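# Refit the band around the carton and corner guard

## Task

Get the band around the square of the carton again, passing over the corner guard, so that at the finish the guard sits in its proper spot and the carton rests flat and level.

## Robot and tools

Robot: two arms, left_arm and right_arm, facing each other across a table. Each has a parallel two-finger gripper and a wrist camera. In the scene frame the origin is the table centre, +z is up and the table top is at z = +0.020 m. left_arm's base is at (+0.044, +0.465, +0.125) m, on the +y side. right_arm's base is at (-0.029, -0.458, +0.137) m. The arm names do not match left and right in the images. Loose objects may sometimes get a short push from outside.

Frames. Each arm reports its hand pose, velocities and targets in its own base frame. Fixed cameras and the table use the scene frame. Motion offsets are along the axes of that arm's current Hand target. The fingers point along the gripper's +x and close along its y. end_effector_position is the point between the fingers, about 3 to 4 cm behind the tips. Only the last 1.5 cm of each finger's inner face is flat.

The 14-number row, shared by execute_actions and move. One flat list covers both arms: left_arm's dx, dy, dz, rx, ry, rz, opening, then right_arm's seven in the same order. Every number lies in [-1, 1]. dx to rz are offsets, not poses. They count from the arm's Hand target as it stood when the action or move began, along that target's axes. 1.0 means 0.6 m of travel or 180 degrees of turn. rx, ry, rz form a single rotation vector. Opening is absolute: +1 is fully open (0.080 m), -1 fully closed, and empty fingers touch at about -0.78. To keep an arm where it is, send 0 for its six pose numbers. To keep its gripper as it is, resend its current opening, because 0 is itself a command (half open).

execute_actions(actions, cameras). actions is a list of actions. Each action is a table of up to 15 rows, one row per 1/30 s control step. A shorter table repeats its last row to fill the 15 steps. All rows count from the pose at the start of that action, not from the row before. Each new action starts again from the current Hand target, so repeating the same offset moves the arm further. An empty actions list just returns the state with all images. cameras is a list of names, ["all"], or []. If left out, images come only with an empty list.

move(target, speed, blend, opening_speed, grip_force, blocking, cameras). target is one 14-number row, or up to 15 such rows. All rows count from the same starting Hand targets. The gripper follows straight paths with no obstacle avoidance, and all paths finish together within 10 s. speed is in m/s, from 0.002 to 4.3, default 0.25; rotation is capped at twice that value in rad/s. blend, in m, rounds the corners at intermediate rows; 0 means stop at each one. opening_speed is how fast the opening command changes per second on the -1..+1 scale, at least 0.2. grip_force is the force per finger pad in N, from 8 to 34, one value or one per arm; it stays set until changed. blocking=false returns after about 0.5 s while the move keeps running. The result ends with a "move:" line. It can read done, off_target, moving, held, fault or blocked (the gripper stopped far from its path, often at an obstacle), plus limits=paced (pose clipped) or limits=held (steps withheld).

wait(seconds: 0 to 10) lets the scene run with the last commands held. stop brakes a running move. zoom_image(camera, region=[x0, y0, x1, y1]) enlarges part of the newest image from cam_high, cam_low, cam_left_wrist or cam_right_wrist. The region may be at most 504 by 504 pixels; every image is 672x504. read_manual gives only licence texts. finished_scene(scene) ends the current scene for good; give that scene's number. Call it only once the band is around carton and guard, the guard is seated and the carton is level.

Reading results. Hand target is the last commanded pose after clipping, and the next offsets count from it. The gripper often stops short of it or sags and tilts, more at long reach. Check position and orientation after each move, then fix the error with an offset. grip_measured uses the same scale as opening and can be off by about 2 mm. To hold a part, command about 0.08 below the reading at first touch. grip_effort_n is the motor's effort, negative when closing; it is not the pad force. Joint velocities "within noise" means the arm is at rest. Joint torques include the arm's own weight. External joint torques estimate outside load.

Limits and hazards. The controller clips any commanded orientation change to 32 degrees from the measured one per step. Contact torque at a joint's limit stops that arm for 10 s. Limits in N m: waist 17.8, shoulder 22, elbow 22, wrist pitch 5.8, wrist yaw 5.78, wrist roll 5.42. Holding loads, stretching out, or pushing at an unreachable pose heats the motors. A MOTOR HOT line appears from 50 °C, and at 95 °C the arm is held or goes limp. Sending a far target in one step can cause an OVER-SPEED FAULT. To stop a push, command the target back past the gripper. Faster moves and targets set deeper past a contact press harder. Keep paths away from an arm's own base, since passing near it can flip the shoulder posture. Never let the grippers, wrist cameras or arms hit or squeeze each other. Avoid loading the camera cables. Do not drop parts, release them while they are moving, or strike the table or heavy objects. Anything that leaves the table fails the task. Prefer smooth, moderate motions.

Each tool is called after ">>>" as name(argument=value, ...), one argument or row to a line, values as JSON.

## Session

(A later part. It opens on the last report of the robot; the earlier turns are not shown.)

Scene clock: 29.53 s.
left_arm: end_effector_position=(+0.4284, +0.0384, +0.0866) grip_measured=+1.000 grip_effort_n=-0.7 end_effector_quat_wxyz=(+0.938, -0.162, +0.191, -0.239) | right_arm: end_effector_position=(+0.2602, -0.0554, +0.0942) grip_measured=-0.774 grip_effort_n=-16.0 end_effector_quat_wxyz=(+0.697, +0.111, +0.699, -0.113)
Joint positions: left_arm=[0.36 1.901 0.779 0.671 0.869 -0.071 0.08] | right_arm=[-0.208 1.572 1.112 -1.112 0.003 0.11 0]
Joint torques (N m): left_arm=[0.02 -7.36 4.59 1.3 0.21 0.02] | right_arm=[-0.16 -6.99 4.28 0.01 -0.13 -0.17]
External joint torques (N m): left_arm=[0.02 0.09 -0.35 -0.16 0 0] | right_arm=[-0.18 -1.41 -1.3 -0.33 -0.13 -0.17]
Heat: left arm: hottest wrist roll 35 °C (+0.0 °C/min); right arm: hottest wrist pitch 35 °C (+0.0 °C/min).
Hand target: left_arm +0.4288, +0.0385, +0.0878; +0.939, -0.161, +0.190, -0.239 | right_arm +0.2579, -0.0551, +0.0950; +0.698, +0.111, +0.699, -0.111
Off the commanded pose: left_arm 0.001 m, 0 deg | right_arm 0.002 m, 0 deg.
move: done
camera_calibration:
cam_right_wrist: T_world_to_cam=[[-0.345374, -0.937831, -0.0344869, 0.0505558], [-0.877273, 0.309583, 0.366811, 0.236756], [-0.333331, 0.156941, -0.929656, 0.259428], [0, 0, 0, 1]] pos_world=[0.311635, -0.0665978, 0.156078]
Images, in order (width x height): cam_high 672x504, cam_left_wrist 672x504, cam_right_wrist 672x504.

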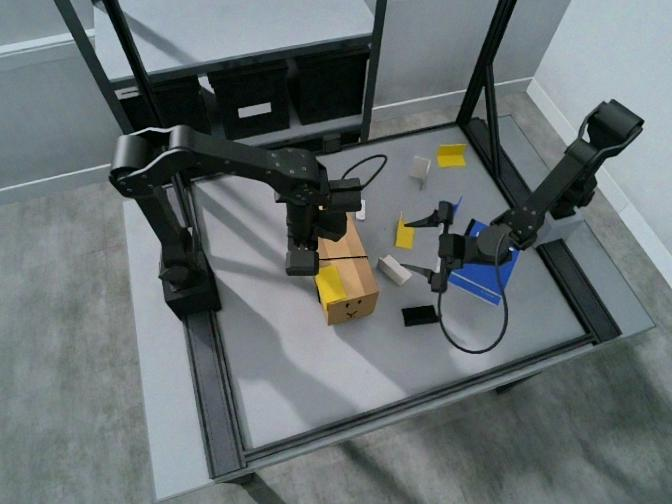

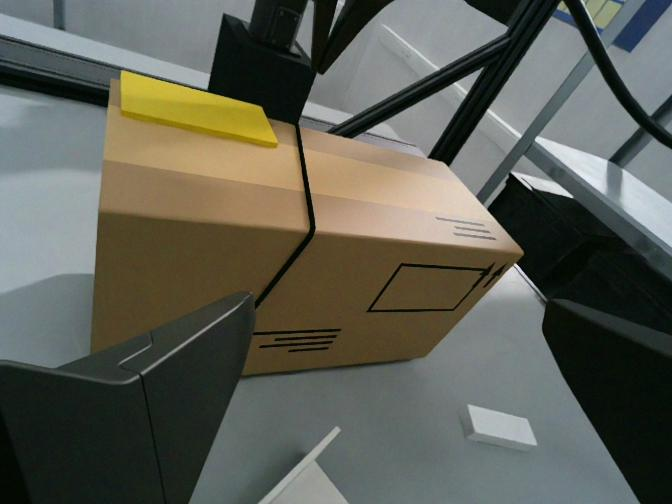

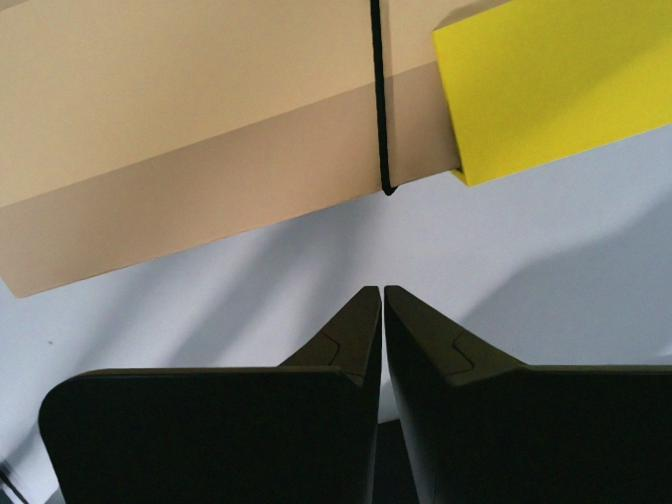

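>>> move(
  target=[0,0,0,0,0,0,1, 0.0068,0.0183,-0.0102,-0.0996,-0.0975,-0.0987,-0.53],
  speed=0.15,
  cameras=["cam_right_wrist","cam_left_wrist","cam_high"],
)

>>> zoom_image(
  camera="cam_right_wrist",
  region=[250, 50, 550, 400],
)

Scene clock: 33.97 s.
left_arm: end_effector_position=(+0.4284, +0.0384, +0.0866) grip_measured=+1.000 grip_effort_n=-1.6 end_effector_quat_wxyz=(+0.938, -0.162, +0.191, -0.239) | right_arm: end_effector_position=(+0.2568, -0.0430, +0.0906) grip_measured=-0.534 grip_effort_n=19.8 end_effector_quat_wxyz=(+0.778, -0.122, +0.604, -0.124)
Joint positions: left_arm=[0.36 1.901 0.779 0.671 0.869 -0.071 0.08] | right_arm=[0.037 1.348 0.835 -0.814 0.356 -0.004 0.011]
Joint torques (N m): left_arm=[0.07 -7.6 4.57 1.28 0.21 0.02] | right_arm=[0.19 -5.5 4.34 0.64 0.27 -0.18]
External joint torques (N m): left_arm=[0.07 -0.28 -0.28 -0.15 -0.01 0] | right_arm=[0.19 -1.23 -1.65 -0.11 0.05 -0.2]
Heat: left arm: hottest wrist roll 35 °C (+0.0 °C/min); right arm: hottest wrist pitch 35 °C (+0.0 °C/min).
Hand target: left_arm +0.4288, +0.0385, +0.0878; +0.939, -0.161, +0.190, -0.239 | right_arm +0.2555, -0.0427, +0.0909; +0.779, -0.125, +0.602, -0.123
Off the commanded pose: left_arm 0.001 m, 0 deg | right_arm 0.001 m, 0 deg.
move: done
camera_calibration:
cam_right_wrist: T_world_to_cam=[[-0.0706222, -0.95264, 0.295786, -0.040235], [-0.989246, 0.104963, 0.101862, 0.275156], [-0.128084, -0.285411, -0.949808, 0.18307], [0, 0, 0, 1]] pos_world=[0.292803, -0.0149604, 0.157754]
Images, in order (width x height): cam_high 672x504, cam_left_wrist 672x504, cam_right_wrist 672x504.

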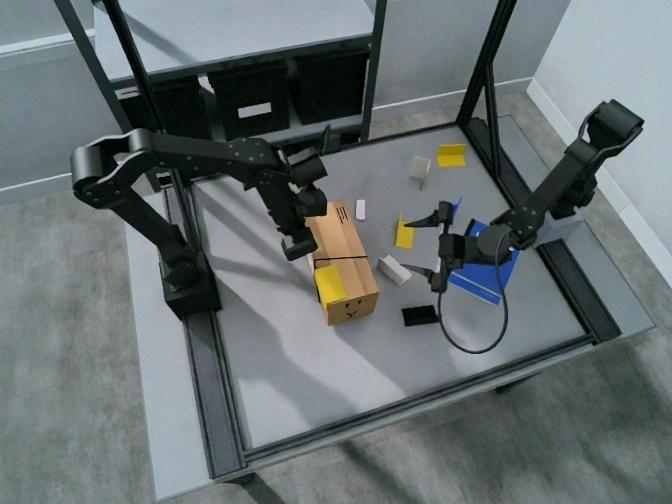

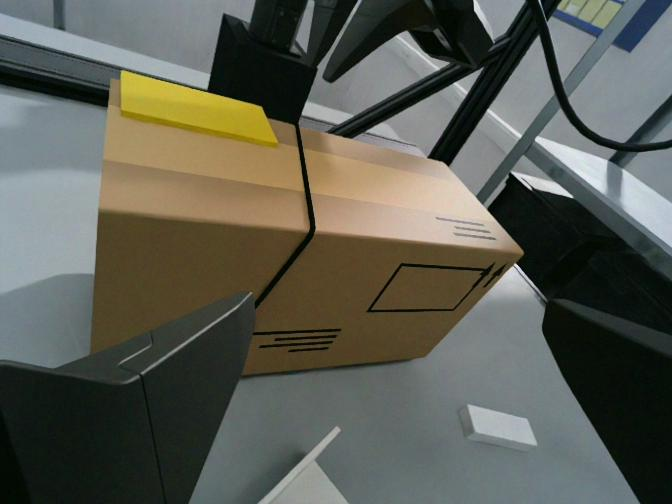

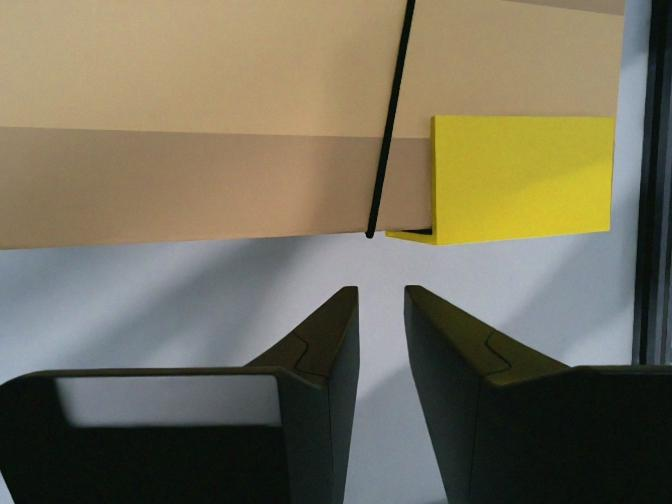

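Scaled by 1.440 from the camera's 672x504 image, which has a finer 960x720 frame.

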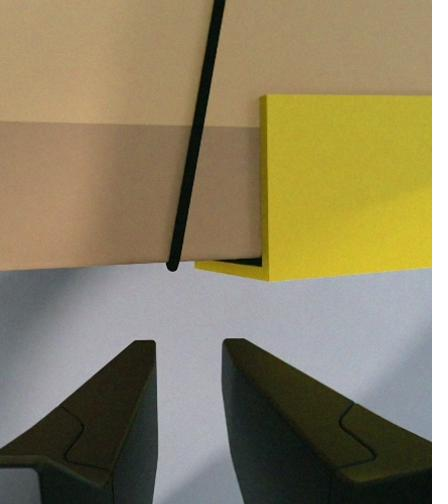

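>>> move(
  target=[0,0,0,0,0,0,1, 0.0667,0.003,0,0,0,0,-0.53],
  speed=0.08,
  cameras=["cam_right_wrist","cam_left_wrist"],
)

>>> zoom_image(
  camera="cam_right_wrist",
  region=[250, 150, 550, 400],
)

Scene clock: 35.70 s.
left_arm: end_effector_position=(+0.4284, +0.0384, +0.0866) grip_measured=+1.000 grip_effort_n=-1.2 end_effector_quat_wxyz=(+0.938, -0.162, +0.191, -0.239) | right_arm: end_effector_position=(+0.2673, -0.0545, +0.0579) grip_measured=-0.534 grip_effort_n=19.8 end_effector_quat_wxyz=(+0.783, -0.124, +0.597, -0.125)
Joint positions: left_arm=[0.36 1.901 0.779 0.671 0.869 -0.071 0.08] | right_arm=[-0.012 1.423 0.75 -0.618 0.348 -0.059 0.011]
Joint torques (N m): left_arm=[0.02 -7.55 4.67 1.25 0.22 0.03] | right_arm=[-0.13 -3.86 4.37 0.69 0.06 -0.15]
External joint torques (N m): left_arm=[0.02 -0.11 -0.28 -0.21 0.01 0.01] | right_arm=[-0.1 0.69 -1.27 -0.08 -0.15 -0.17]
Heat: left arm: hottest wrist roll 35 °C (+0.0 °C/min); right arm: hottest wrist pitch 35 °C (+0.0 °C/min).
Hand target: left_arm +0.4288, +0.0385, +0.0878; +0.939, -0.161, +0.190, -0.239 | right_arm +0.2654, -0.0547, +0.0540; +0.779, -0.125, +0.602, -0.123
Off the commanded pose: left_arm 0.001 m, 0 deg | right_arm 0.004 m, 1 deg.
move: done
camera_calibration:
cam_right_wrist: T_world_to_cam=[[-0.0722758, -0.951333, 0.299569, -0.0405497], [-0.991168, 0.101993, 0.08476, 0.291498], [-0.111189, -0.290797, -0.950302, 0.145245], [0, 0, 0, 1]] pos_world=[0.302142, -0.0260702, 0.125466]
Images, in order (width x height): cam_left_wrist 672x504, cam_right_wrist 672x504.

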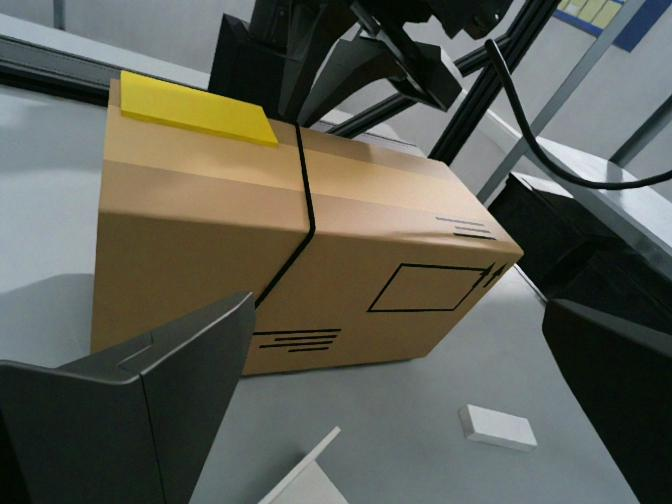

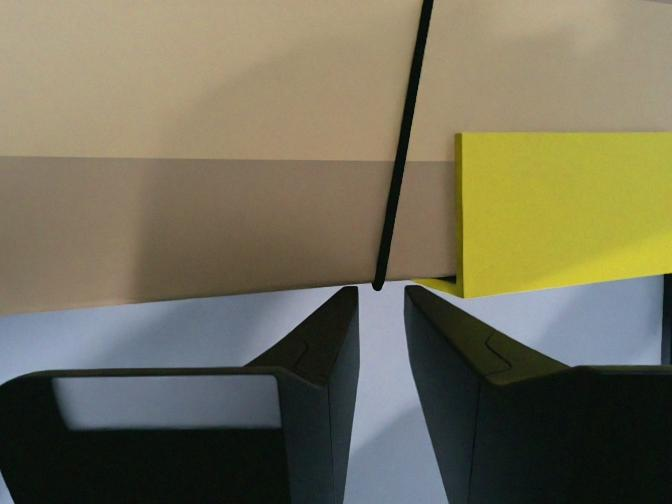

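Scaled by 1.680 from the camera's 672x504 image, which has a finer 960x720 frame.

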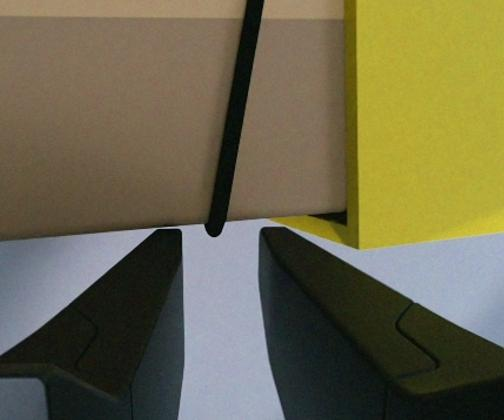

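>>> move(
  target=[0,0,0,0,0,0,1, 0.0212,0.002,-0.0035,0,0,0,-0.53],
  speed=0.05,
  cameras=["cam_right_wrist","cam_left_wrist"],
)

>>> zoom_image(
  camera="cam_right_wrist",
  region=[250, 150, 550, 400],
)

Scene clock: 37.00 s.
left_arm: end_effector_position=(+0.4284, +0.0384, +0.0866) grip_measured=+1.000 grip_effort_n=-1.2 end_effector_quat_wxyz=(+0.938, -0.162, +0.191, -0.239) | right_arm: end_effector_position=(+0.2676, -0.0580, +0.0449) grip_measured=-0.534 grip_effort_n=19.8 end_effector_quat_wxyz=(+0.781, -0.124, +0.598, -0.125)
Joint positions: left_arm=[0.36 1.901 0.779 0.671 0.869 -0.071 0.08] | right_arm=[-0.027 1.453 0.718 -0.555 0.344 -0.074 0.011]
Joint torques (N m): left_arm=[-0.08 -7.53 4.62 1.24 0.22 0.04] | right_arm=[-0.12 -3.87 4.47 0.85 0.05 -0.16]
External joint torques (N m): left_arm=[-0.11 -0.15 -0.29 -0.21 0.02 0.01] | right_arm=[-0.12 0.81 -1.11 0.06 -0.16 -0.18]
Heat: left arm: hottest wrist roll 35 °C (+0.0 °C/min); right arm: hottest wrist pitch 36 °C (+1.6 °C/min).
Hand target: left_arm +0.4288, +0.0385, +0.0878; +0.939, -0.161, +0.190, -0.239 | right_arm +0.2665, -0.0580, +0.0415; +0.779, -0.125, +0.602, -0.123
Off the commanded pose: left_arm 0.001 m, 0 deg | right_arm 0.004 m, 1 deg.
move: done
camera_calibration:
cam_right_wrist: T_world_to_cam=[[-0.0715959, -0.951179, 0.300222, -0.0401225], [-0.990783, 0.102522, 0.0885361, 0.293008], [-0.114993, -0.291116, -0.949752, 0.133048], [0, 0, 0, 1]] pos_world=[0.302734, -0.029471, 0.112466]
Images, in order (width x height): cam_left_wrist 672x504, cam_right_wrist 672x504.

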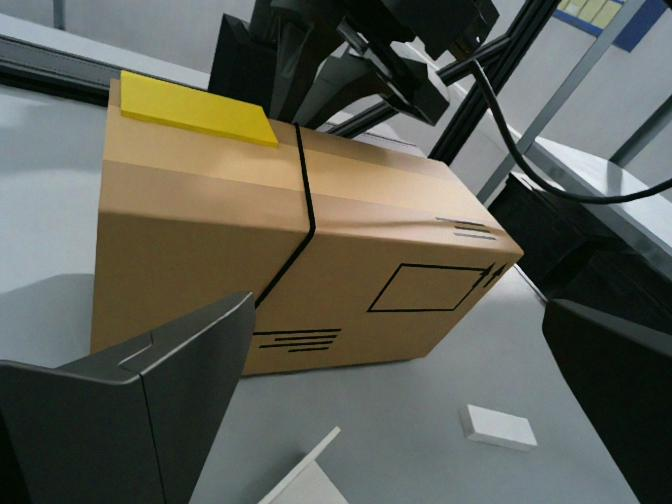

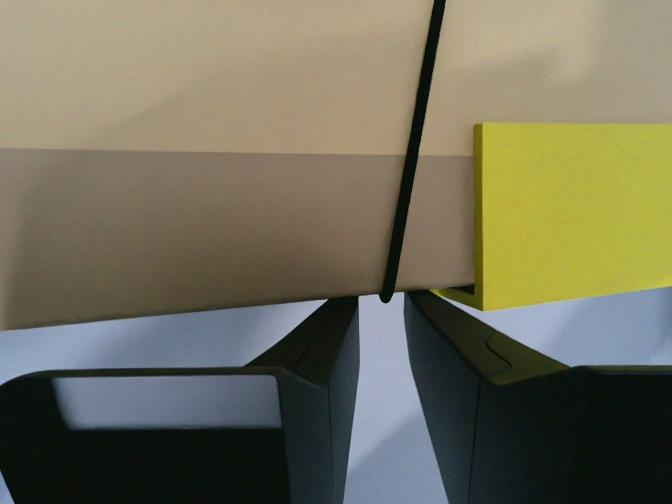

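Scaled by 1.680 from the camera's 672x504 image, which has a finer 960x720 frame.

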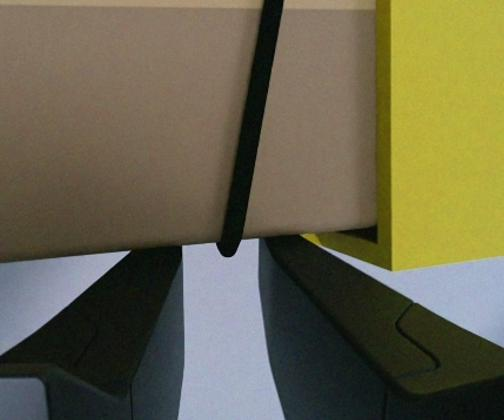

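>>> move(
  target=[0,0,0,0,0,0,1, 0,0,0,0,0,0,-1],
  speed=0.05,
  opening_speed=0.6,
  cameras=["cam_right_wrist","cam_left_wrist"],
)

>>> zoom_image(
  camera="cam_right_wrist",
  region=[250, 150, 550, 400],
)

Scene clock: 38.17 s.
left_arm: end_effector_position=(+0.4284, +0.0384, +0.0866) grip_measured=+1.000 grip_effort_n=-1.2 end_effector_quat_wxyz=(+0.938, -0.162, +0.191, -0.239) | right_arm: end_effector_position=(+0.2676, -0.0582, +0.0447) grip_measured=-0.771 grip_effort_n=-32.8 end_effector_quat_wxyz=(+0.781, -0.124, +0.599, -0.126)
Joint positions: left_arm=[0.36 1.901 0.779 0.671 0.869 -0.071 0.08] | right_arm=[-0.028 1.453 0.718 -0.554 0.344 -0.074 0]
Joint torques (N m): left_arm=[-0.05 -7.46 4.59 1.23 0.2 0.04] | right_arm=[-0.01 -3.98 4.39 0.8 0.06 -0.16]
External joint torques (N m): left_arm=[-0.04 -0.04 -0.33 -0.23 -0.01 0.02] | right_arm=[-0.02 0.65 -1.15 0.02 -0.15 -0.18]
Heat: left arm: hottest wrist roll 35 °C (+0.0 °C/min); right arm: hottest wrist pitch 36 °C (+1.6 °C/min).
Hand target: left_arm +0.4288, +0.0385, +0.0878; +0.939, -0.161, +0.190, -0.239 | right_arm +0.2665, -0.0580, +0.0415; +0.779, -0.125, +0.602, -0.123
Off the commanded pose: left_arm 0.001 m, 0 deg | right_arm 0.003 m, 1 deg.
move: done
camera_calibration:
cam_right_wrist: T_world_to_cam=[[-0.0722582, -0.9512, 0.299996, -0.0400922], [-0.9907, 0.103218, 0.0886511, 0.293046], [-0.11529, -0.2908, -0.949812, 0.132781], [0, 0, 0, 1]] pos_world=[0.302732, -0.0297706, 0.112166]
Images, in order (width x height): cam_left_wrist 672x504, cam_right_wrist 672x504.

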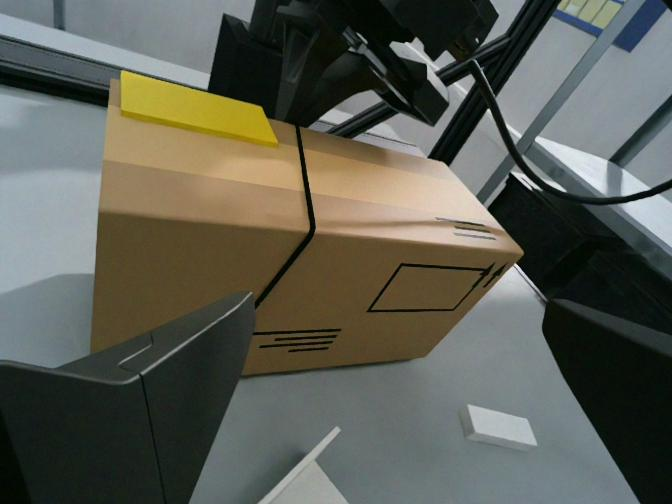

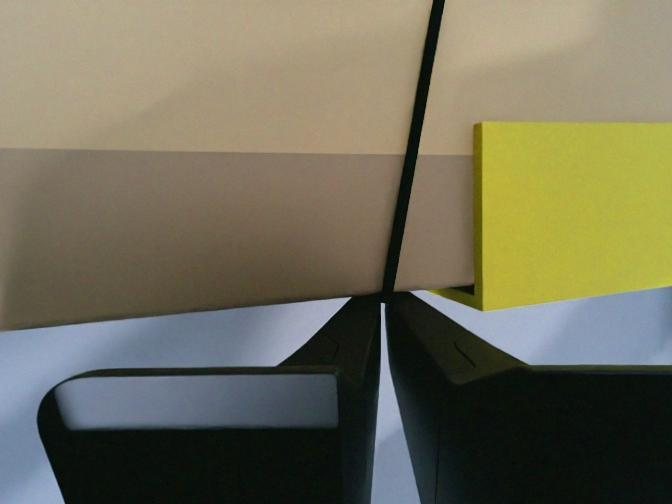

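Scaled by 1.680 from the camera's 672x504 image, which has a finer 960x720 frame.

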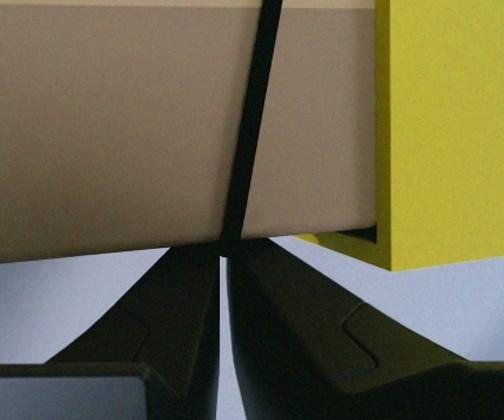

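>>> move(
  target=[0,0,0,0,0,0,1, -0.0437,-0.0153,-0.0098,0,0,0,-1],
  speed=0.04,
  cameras=["cam_right_wrist","cam_left_wrist"],
)

>>> zoom_image(
  camera="cam_right_wrist",
  region=[250, 150, 550, 400],
)

>>> zoom_image(
  camera="cam_left_wrist",
  region=[80, 50, 420, 300],
)

Scene clock: 39.77 s.
left_arm: end_effector_position=(+0.4284, +0.0384, +0.0866) grip_measured=+1.000 grip_effort_n=-1.2 end_effector_quat_wxyz=(+0.938, -0.162, +0.191, -0.239) | right_arm: end_effector_position=(+0.2514, -0.0583, +0.0626) grip_measured=-0.774 grip_effort_n=-16.0 end_effector_quat_wxyz=(+0.774, -0.124, +0.608, -0.124)
Joint positions: left_arm=[0.36 1.901 0.779 0.671 0.869 -0.071 0.08] | right_arm=[-0.031 1.368 0.733 -0.678 0.343 -0.076 0]
Joint torques (N m): left_arm=[0.02 -7.63 4.56 1.25 0.28 0.02] | right_arm=[0.03 -5.42 5.94 0.46 0.09 -0.15]
External joint torques (N m): left_arm=[0.05 -0.33 -0.26 -0.17 0.07 0] | right_arm=[0.02 -1.22 0.22 -0.29 -0.12 -0.17]
Heat: left arm: hottest wrist roll 35 °C (+0.0 °C/min); right arm: hottest wrist pitch 36 °C (+1.5 °C/min).
Hand target: left_arm +0.4288, +0.0385, +0.0878; +0.939, -0.161, +0.190, -0.239 | right_arm +0.2540, -0.0579, +0.0670; +0.779, -0.125, +0.602, -0.123
Off the commanded pose: left_arm 0.001 m, 0 deg | right_arm 0.005 m, 1 deg.
move: done
camera_calibration:
cam_right_wrist: T_world_to_cam=[[-0.0660236, -0.95157, 0.300259, -0.0483013], [-0.98822, 0.103994, 0.112276, 0.273394], [-0.138063, -0.289309, -0.947227, 0.153557], [0, 0, 0, 1]] pos_world=[0.288185, -0.0299679, 0.129261]
Images, in order (width x height): cam_left_wrist 672x504, cam_right_wrist 672x504.

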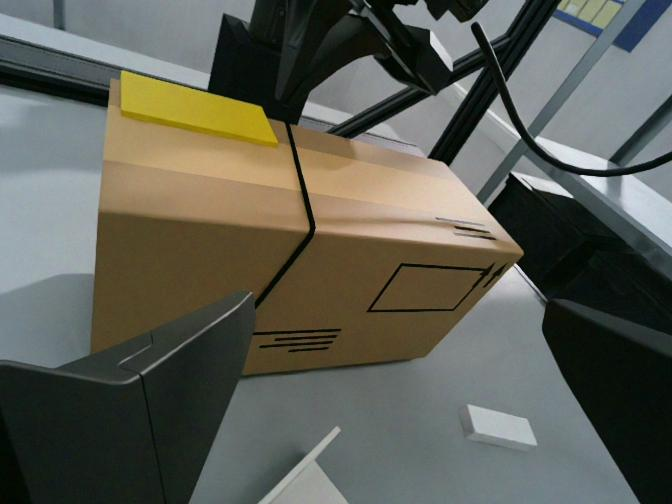

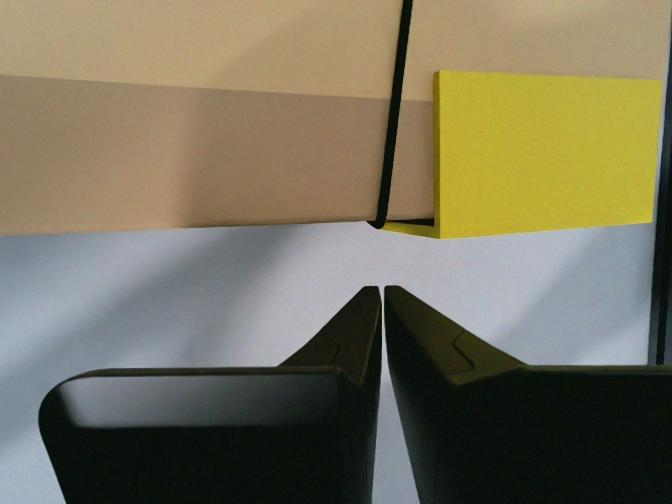

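Scaled by 1.680 from the camera's 672x504 image, which has a finer 960x720 frame.

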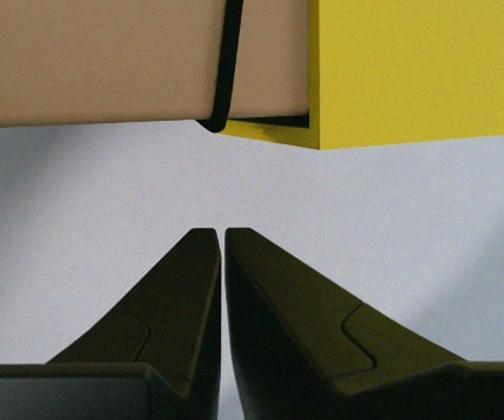

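Scaled by 1.482 from the camera's 672x504 image, which has a finer 960x720 frame.

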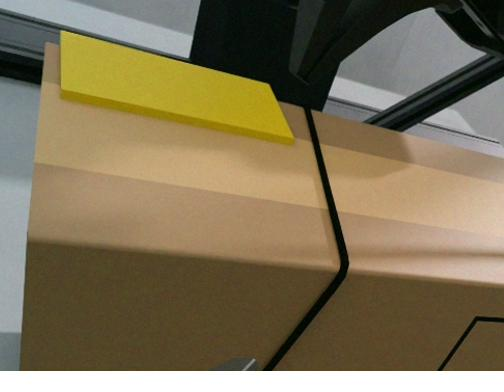

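>>> move(
  target=[0,0,0,0,0,0,1, -0.0342,-0.0453,0.0688,0.061,0.0908,0.1045,-0.47],
  speed=0.15,
  cameras=["cam_right_wrist"],
)

>>> zoom_image(
  camera="cam_right_wrist",
  region=[250, 150, 550, 400],
)

Scene clock: 43.97 s.
left_arm: end_effector_position=(+0.4284, +0.0384, +0.0866) grip_measured=+1.000 grip_effort_n=-1.2 end_effector_quat_wxyz=(+0.938, -0.162, +0.191, -0.239) | right_arm: end_effector_position=(+0.2860, -0.0739, +0.1055) grip_measured=-0.474 grip_effort_n=19.8 end_effector_quat_wxyz=(+0.705, +0.063, +0.703, -0.066)
Joint positions: left_arm=[0.36 1.901 0.779 0.671 0.869 -0.071 0.08] | right_arm=[-0.251 1.67 1.261 -1.159 0.003 -0.069 0.014]
Joint torques (N m): left_arm=[0.09 -7.39 4.5 1.25 0.23 0.06] | right_arm=[-0.13 -5.58 5.78 0.01 -0.15 0.18]
External joint torques (N m): left_arm=[0.08 0.06 -0.45 -0.22 0.02 0.03] | right_arm=[-0.14 0.87 0.15 -0.31 -0.14 0.18]
Heat: left arm: hottest wrist roll 35 °C (+0.0 °C/min); right arm: hottest wrist pitch 36 °C (+1.4 °C/min).
Hand target: left_arm +0.4288, +0.0385, +0.0878; +0.939, -0.161, +0.190, -0.239 | right_arm +0.2879, -0.0745, +0.1050; +0.704, +0.068, +0.704, -0.067
Off the commanded pose: left_arm 0.001 m, 0 deg | right_arm 0.002 m, 1 deg.
move: done
camera_calibration:
cam_right_wrist: T_world_to_cam=[[-0.215374, -0.975904, -0.0350125, 0.00249254], [-0.912637, 0.188396, 0.362769, 0.262515], [-0.347432, 0.110085, -0.931221, 0.282232], [0, 0, 0, 1]] pos_world=[0.338174, -0.0780939, 0.167676]
Images, in order (width x height): cam_right_wrist 672x504.

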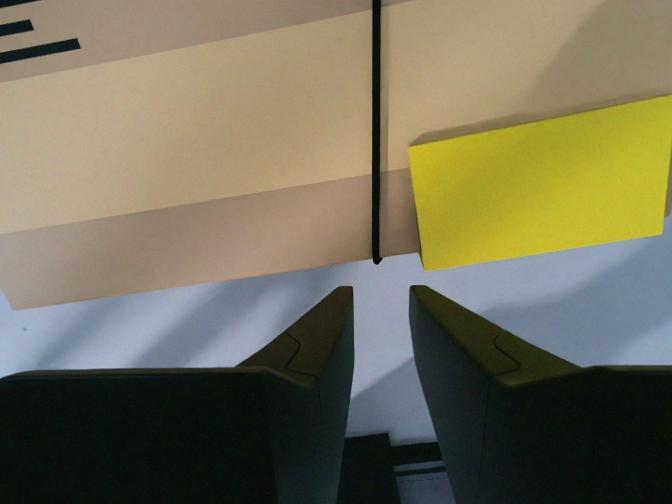

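Scaled by 1.680 from the camera's 672x504 image, which has a finer 960x720 frame.

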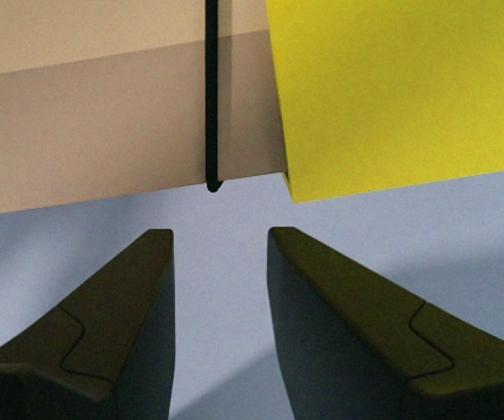

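>>> move(
  target=[0,0,0,0,0,0,1, 0.08,-0.0017,-0.002,0,0,0,-0.47],
  speed=0.08,
  cameras=["cam_right_wrist"],
)

>>> zoom_image(
  camera="cam_right_wrist",
  region=[250, 200, 490, 400],
)

Scene clock: 45.23 s.
left_arm: end_effector_position=(+0.4284, +0.0384, +0.0866) grip_measured=+1.000 grip_effort_n=-0.7 end_effector_quat_wxyz=(+0.938, -0.162, +0.191, -0.239) | right_arm: end_effector_position=(+0.2889, -0.0758, +0.0630) grip_measured=-0.474 grip_effort_n=19.3 end_effector_quat_wxyz=(+0.710, +0.064, +0.698, -0.068)
Joint positions: left_arm=[0.36 1.901 0.779 0.671 0.869 -0.071 0.08] | right_arm=[-0.255 1.712 1.133 -0.975 0.003 -0.069 0.014]
Joint torques (N m): left_arm=[-0.1 -7.51 4.61 1.29 0.24 -0.02] | right_arm=[-0.11 -5.5 4 0.48 -0.13 0.09]
External joint torques (N m): left_arm=[-0.11 -0.15 -0.26 -0.15 0.03 -0.04] | right_arm=[-0.17 1.11 -1.5 0.11 -0.11 0.09]
Heat: left arm: hottest wrist roll 35 °C (+0.0 °C/min); right arm: hottest wrist pitch 36 °C (+1.3 °C/min).
Hand target: left_arm +0.4288, +0.0385, +0.0878; +0.939, -0.161, +0.190, -0.239 | right_arm +0.2865, -0.0753, +0.0570; +0.704, +0.068, +0.704, -0.067
Off the commanded pose: left_arm 0.001 m, 0 deg | right_arm 0.007 m, 1 deg.
move: done
camera_calibration:
cam_right_wrist: T_world_to_cam=[[-0.218602, -0.97519, -0.0348959, 0.000844735], [-0.916818, 0.193009, 0.349561, 0.283327], [-0.334154, 0.108408, -0.936263, 0.24019], [0, 0, 0, 1]] pos_world=[0.340204, -0.0798993, 0.12587]
Images, in order (width x height): cam_right_wrist 672x504.

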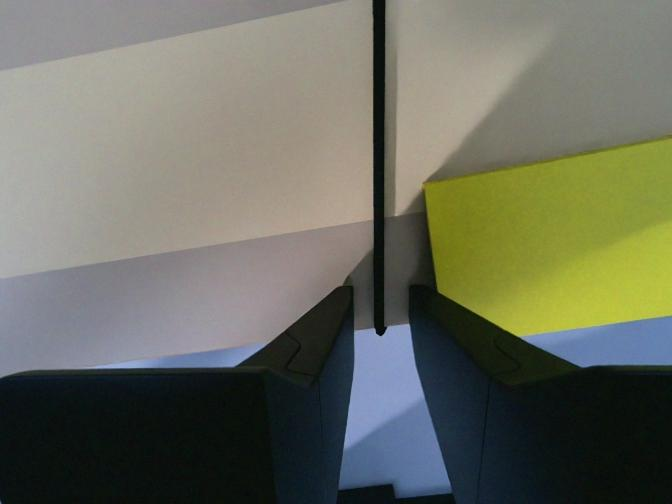

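Scaled by 2.100 from the camera's 672x504 image, which has a finer 960x720 frame.

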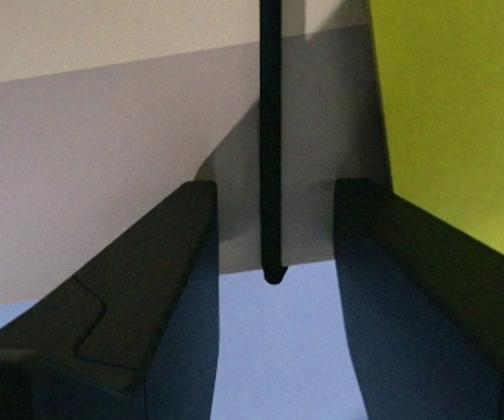

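>>> move(
  target=[
    [0,0,0,0,0,0,1, 0.0042,0,0,0,0,0,-0.47],
    [0,0,0,0,0,0,1, 0.0042,0,0,0,0,0,-1],
    [0,0,0,0,0,0,1, -0.0358,-0.0098,-0.0185,0,0,0,-1],
    [0,0,0,0,0,0,1, -0.0367,-0.0717,-0.0082,-0.047,0,0,-1],
    [0,0,0,0,0,0,1, -0.015,-0.067,0.0157,-0.047,0,0,-1],
  ],
  speed=[0.03,0.03,0.12,0.2,0.1],
  blend=[0,0,0.004,0.004,0],
  cameras=["cam_right_wrist","cam_left_wrist","cam_high"],
)

>>> zoom_image(
  camera="cam_left_wrist",
  region=[80, 50, 420, 300],
)

Scene clock: 48.30 s.
left_arm: end_effector_position=(+0.4284, +0.0384, +0.0866) grip_measured=+1.000 grip_effort_n=-1.2 end_effector_quat_wxyz=(+0.938, -0.162, +0.191, -0.239) | right_arm: end_effector_position=(+0.2869, -0.1155, +0.0674) grip_measured=-0.772 grip_effort_n=-28.1 end_effector_quat_wxyz=(+0.709, +0.017, +0.705, -0.016)
Joint positions: left_arm=[0.36 1.901 0.779 0.671 0.869 -0.071 0.08] | right_arm=[-0.385 1.755 1.203 -1.015 -0.004 -0.338 0]
Joint torques (N m): left_arm=[-0.02 -7.62 4.68 1.27 0.25 0.04] | right_arm=[0 -6.25 5.66 0.11 0.06 -0.11]
External joint torques (N m): left_arm=[-0.02 -0.21 -0.25 -0.18 0.03 0.02] | right_arm=[0 0.65 0.15 -0.25 0.08 -0.11]
Heat: left arm: hottest wrist roll 35 °C (+0.0 °C/min); right arm: hottest wrist pitch 36 °C (+1.2 °C/min).
Hand target: left_arm +0.4288, +0.0385, +0.0878; +0.939, -0.161, +0.190, -0.239 | right_arm +0.2881, -0.1166, +0.0659; +0.707, +0.016, +0.707, -0.015
Off the commanded pose: left_arm 0.001 m, 0 deg | right_arm 0.002 m, 0 deg.
move: done
camera_calibration:
cam_right_wrist: T_world_to_cam=[[-0.0811739, -0.995873, -0.0405866, -0.0796082], [-0.93072, 0.0611678, 0.360581, 0.275681], [-0.356611, 0.0670445, -0.931844, 0.249296], [0, 0, 0, 1]] pos_world=[0.339021, -0.112856, 0.129669]
Images, in order (width x height): cam_high 672x504, cam_left_wrist 672x504, cam_right_wrist 672x504.

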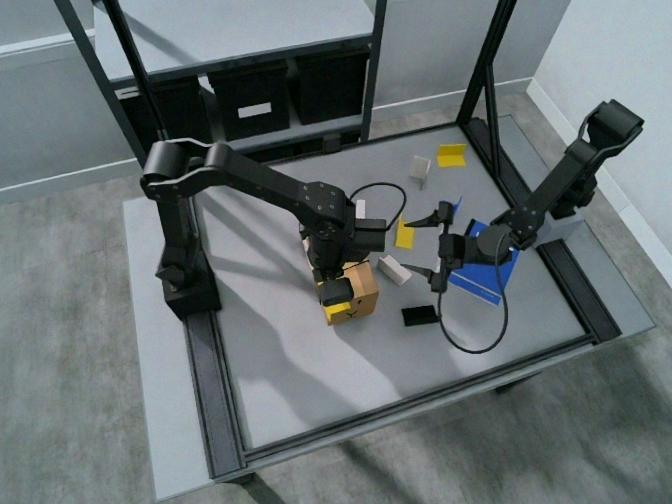

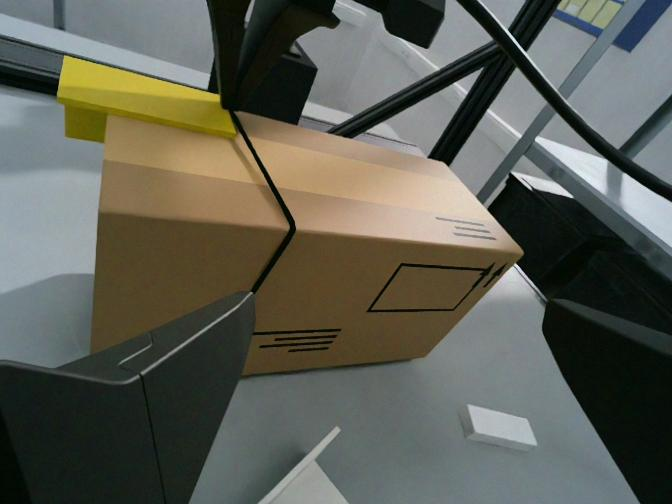

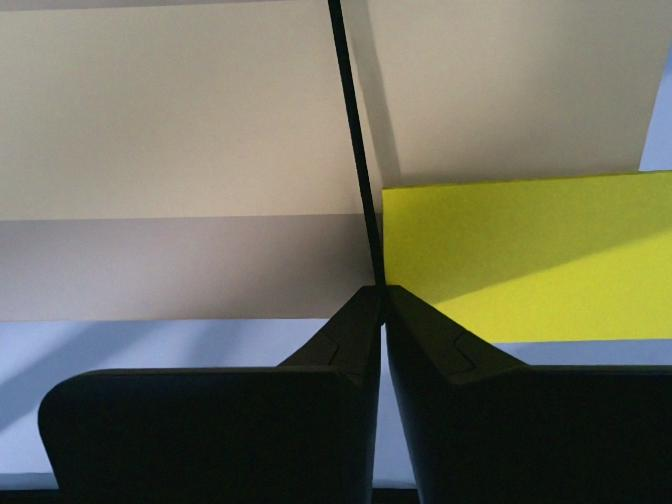

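Scaled by 1.482 from the camera's 672x504 image, which has a finer 960x720 frame.

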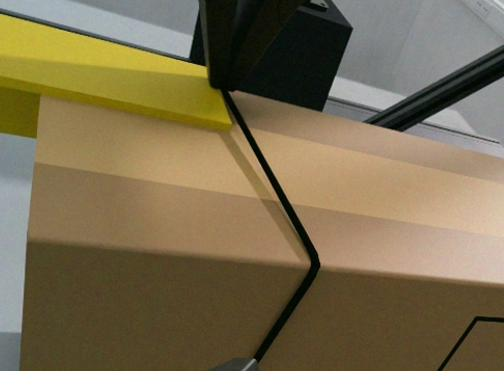

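>>> move(
  target=[0,0,0,0,0,0,1, -0.0227,0.004,-0.0262,0,0,0,-1],
  speed=0.06,
  cameras=["cam_right_wrist","cam_left_wrist","cam_low"],
)

>>> zoom_image(
  camera="cam_left_wrist",
  region=[20, 30, 360, 280],
)

>>> zoom_image(
  camera="cam_right_wrist",
  region=[250, 150, 550, 400],
)

Scene clock: 50.30 s.
left_arm: end_effector_position=(+0.4284, +0.0384, +0.0866) grip_measured=+1.000 grip_effort_n=-2.6 end_effector_quat_wxyz=(+0.938, -0.162, +0.191, -0.239) | right_arm: end_effector_position=(+0.2784, -0.1130, +0.0769) grip_measured=-0.772 grip_effort_n=-28.1 end_effector_quat_wxyz=(+0.709, +0.016, +0.705, -0.014)
Joint positions: left_arm=[0.36 1.901 0.779 0.671 0.869 -0.071 0.08] | right_arm=[-0.388 1.712 1.191 -1.046 -0.005 -0.345 0]
Joint torques (N m): left_arm=[0 -7.46 4.7 1.27 0.25 0.03] | right_arm=[-0.51 -8.88 3.81 -0.66 0.08 -0.19]
External joint torques (N m): left_arm=[-0.05 -0.03 -0.23 -0.18 0.04 0.01] | right_arm=[-0.51 -2.24 -1.73 -1 0.11 -0.19]
Motor temperatures (°C): left_arm=[26 35 34 31 28 35] | right_arm=[28 32 33 36 29 31]
Heat: left arm: hottest shoulder 35 °C (+6.0 °C/min); right arm: hottest wrist pitch 36 °C (+1.2 °C/min).
Hand target: left_arm +0.4288, +0.0385, +0.0878; +0.939, -0.161, +0.190, -0.239 | right_arm +0.2725, -0.1135, +0.0796; +0.707, +0.016, +0.707, -0.015
Off the commanded pose: left_arm 0.001 m, 0 deg | right_arm 0.006 m, 0 deg.
move: done
camera_calibration:
cam_right_wrist: T_world_to_cam=[[-0.0773154, -0.996154, -0.0412305, -0.0785435], [-0.931204, 0.057376, 0.359955, 0.263891], [-0.356204, 0.0662241, -0.932058, 0.254807], [0, 0, 0, 1]] pos_world=[0.330427, -0.110257, 0.139268]
Images, in order (width x height): cam_low 672x504, cam_left_wrist 672x504, cam_right_wrist 672x504.

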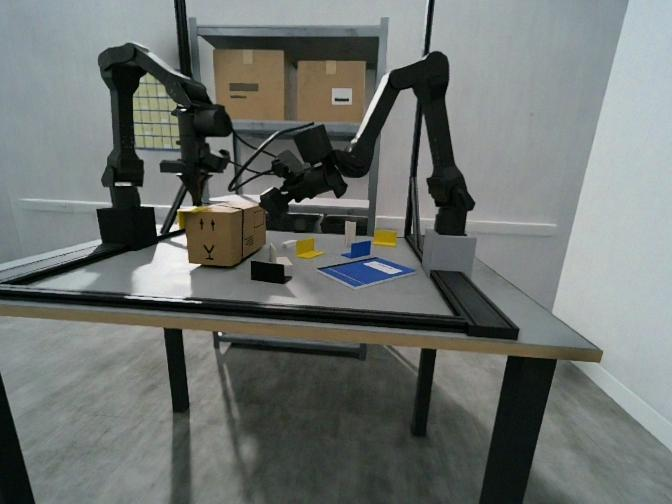

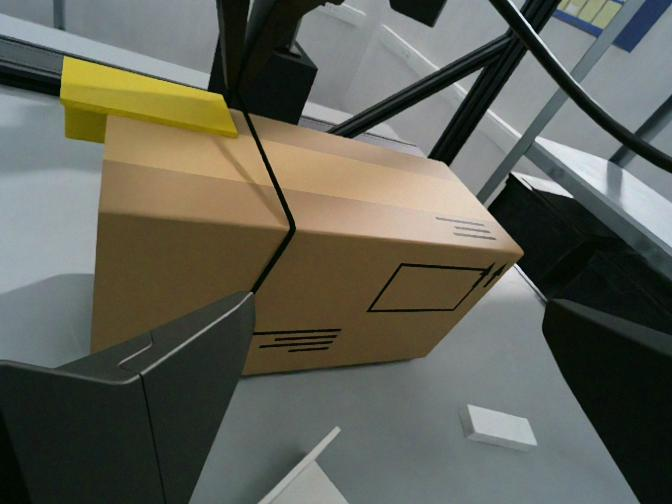

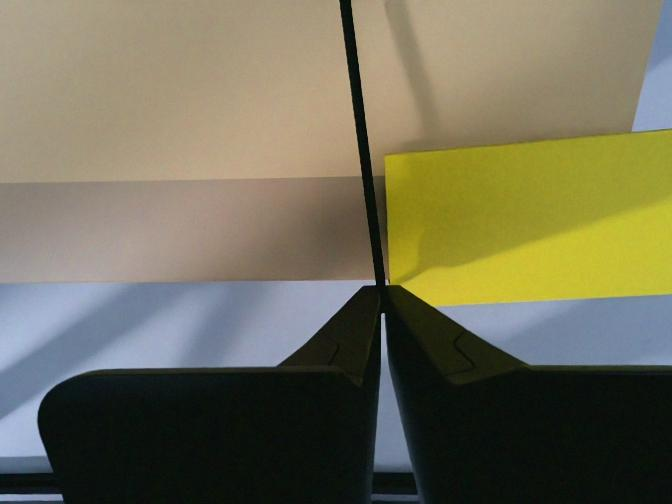

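Scaled by 1.482 from the camera's 672x504 image, which has a finer 960x720 frame.

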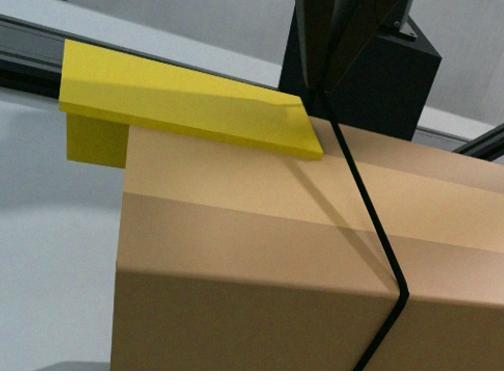

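Scaled by 1.680 from the camera's 672x504 image, which has a finer 960x720 frame.

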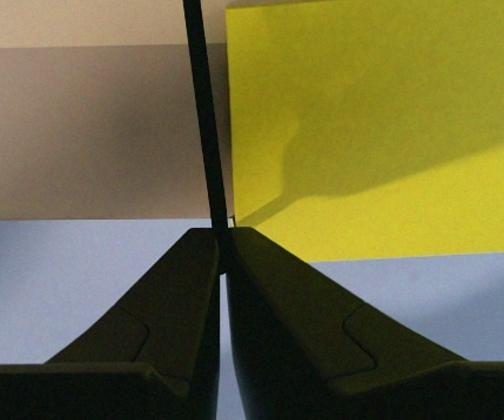

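>>> move(
  target=[0,0,0,0,0,0,1, -0.004,0,-0.0158,0,0,0,-1],
  speed=0.06,
  cameras=["cam_right_wrist","cam_left_wrist"],
)

>>> zoom_image(
  camera="cam_left_wrist",
  region=[20, 30, 360, 280],
)

>>> zoom_image(
  camera="cam_right_wrist",
  region=[250, 150, 550, 400],
)

Scene clock: 51.30 s.
left_arm: end_effector_position=(+0.4284, +0.0384, +0.0866) grip_measured=+1.000 grip_effort_n=-1.2 end_effector_quat_wxyz=(+0.938, -0.162, +0.191, -0.239) | right_arm: end_effector_position=(+0.2702, -0.1126, +0.0796) grip_measured=-0.772 grip_effort_n=-28.1 end_effector_quat_wxyz=(+0.710, +0.016, +0.704, -0.014)
Joint positions: left_arm=[0.36 1.901 0.779 0.671 0.869 -0.071 0.08] | right_arm=[-0.398 1.678 1.164 -1.049 -0.007 -0.357 0]
Joint torques (N m): left_arm=[0.04 -7.49 4.57 1.22 0.21 0.06] | right_arm=[-0.59 -8.82 3.7 -0.83 0.15 -0.2]
External joint torques (N m): left_arm=[-0.01 -0.17 -0.3 -0.21 0.01 0.04] | right_arm=[-0.53 -2.45 -1.88 -1.2 0.17 -0.2]
Heat: left arm: hottest shoulder 35 °C (+5.8 °C/min); right arm: hottest wrist pitch 36 °C (+1.2 °C/min).
Hand target: left_arm +0.4288, +0.0385, +0.0878; +0.939, -0.161, +0.190, -0.239 | right_arm +0.2631, -0.1131, +0.0821; +0.707, +0.016, +0.707, -0.015
Off the commanded pose: left_arm 0.001 m, 0 deg | right_arm 0.008 m, 1 deg.
move: done
camera_calibration:
cam_right_wrist: T_world_to_cam=[[-0.0759893, -0.99623, -0.041858, -0.0789281], [-0.932686, 0.0561725, 0.356287, 0.255781], [-0.352593, 0.0661144, -0.933438, 0.253472], [0, 0, 0, 1]] pos_world=[0.321938, -0.109757, 0.142165]
Images, in order (width x height): cam_left_wrist 672x504, cam_right_wrist 672x504.

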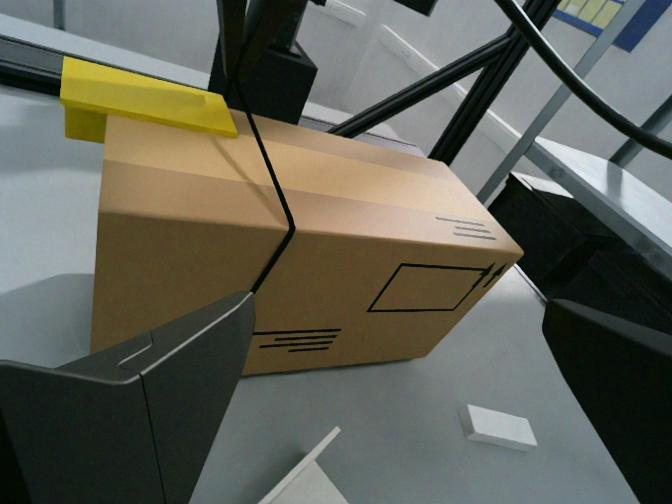

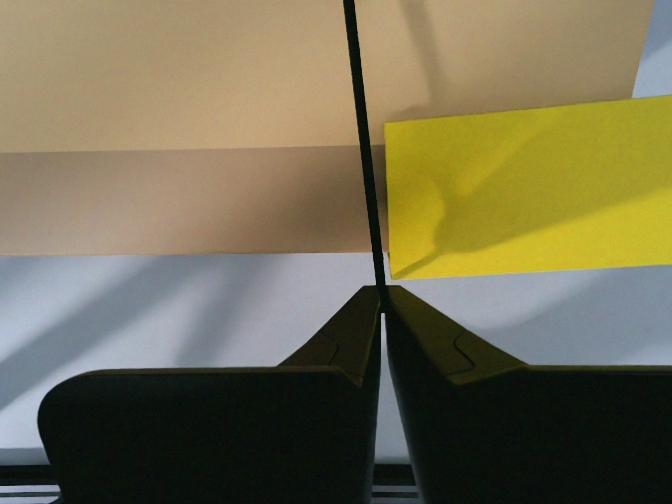

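Scaled by 1.482 from the camera's 672x504 image, which has a finer 960x720 frame.

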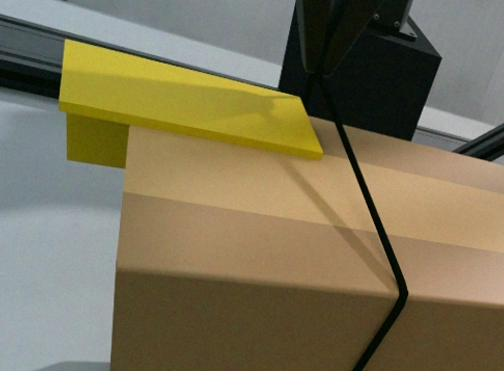

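Scaled by 1.680 from the camera's 672x504 image, which has a finer 960x720 frame.

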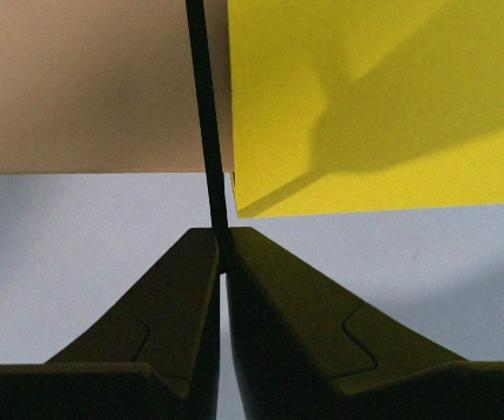

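>>> move(
  target=[0,0,0,0,0,0,1, -0.0017,0.001,-0.0133,0,0,0,-1],
  speed=0.06,
  cameras=["cam_right_wrist","cam_left_wrist"],
)

>>> zoom_image(
  camera="cam_right_wrist",
  region=[250, 150, 550, 400],
)

Scene clock: 52.33 s.
left_arm: end_effector_position=(+0.4284, +0.0384, +0.0866) grip_measured=+1.000 grip_effort_n=-0.7 end_effector_quat_wxyz=(+0.938, -0.162, +0.191, -0.239) | right_arm: end_effector_position=(+0.2630, -0.1116, +0.0810) grip_measured=-0.772 grip_effort_n=-27.7 end_effector_quat_wxyz=(+0.711, +0.016, +0.702, -0.013)
Joint positions: left_arm=[0.36 1.901 0.779 0.671 0.869 -0.071 0.08] | right_arm=[-0.405 1.648 1.137 -1.049 -0.008 -0.365 0]
Joint torques (N m): left_arm=[0.04 -7.44 4.49 1.22 0.25 0.04] | right_arm=[-0.67 -8.58 3.62 -0.94 0.2 -0.22]
External joint torques (N m): left_arm=[0.04 -0.06 -0.44 -0.23 0.04 0.01] | right_arm=[-0.68 -2.38 -1.98 -1.3 0.23 -0.22]
Heat: left arm: hottest shoulder 35 °C (+5.7 °C/min); right arm: hottest wrist pitch 36 °C (+1.1 °C/min).
Hand target: left_arm +0.4288, +0.0385, +0.0878; +0.939, -0.161, +0.190, -0.239 | right_arm +0.2551, -0.1121, +0.0830; +0.707, +0.016, +0.707, -0.015
Off the commanded pose: left_arm 0.001 m, 0 deg | right_arm 0.008 m, 1 deg.
move: done
camera_calibration:
cam_right_wrist: T_world_to_cam=[[-0.0751107, -0.996275, -0.0423674, -0.0786311], [-0.933806, 0.0553695, 0.35347, 0.249059], [-0.349807, 0.0661123, -0.934486, 0.251507], [0, 0, 0, 1]] pos_world=[0.314646, -0.108756, 0.143664]
Images, in order (width x height): cam_left_wrist 672x504, cam_right_wrist 672x504.

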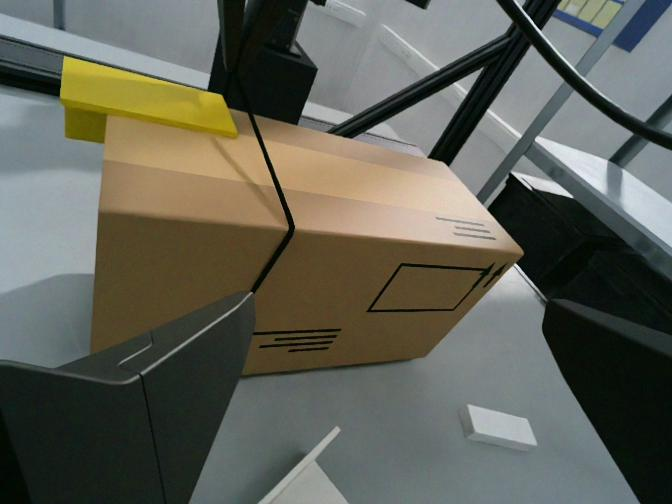

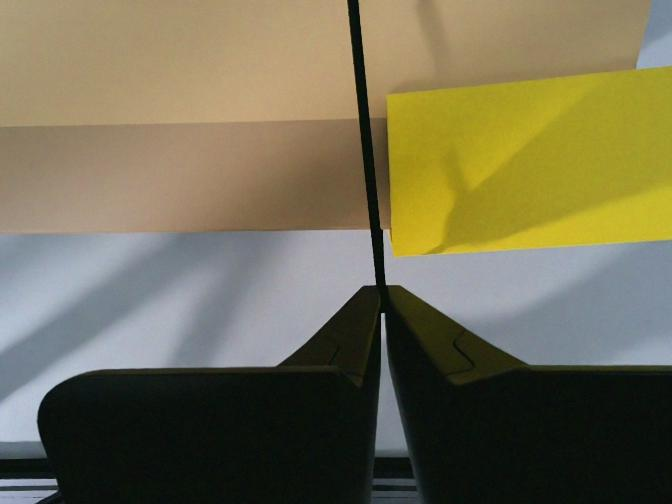

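Scaled by 1.680 from the camera's 672x504 image, which has a finer 960x720 frame.

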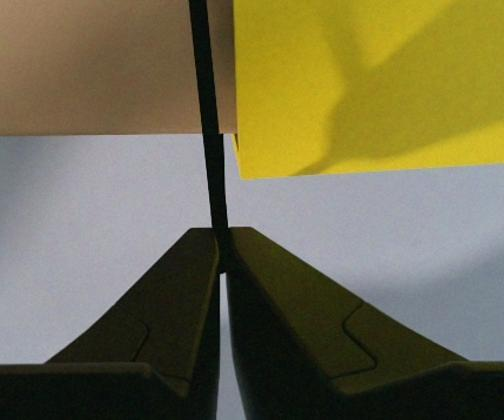

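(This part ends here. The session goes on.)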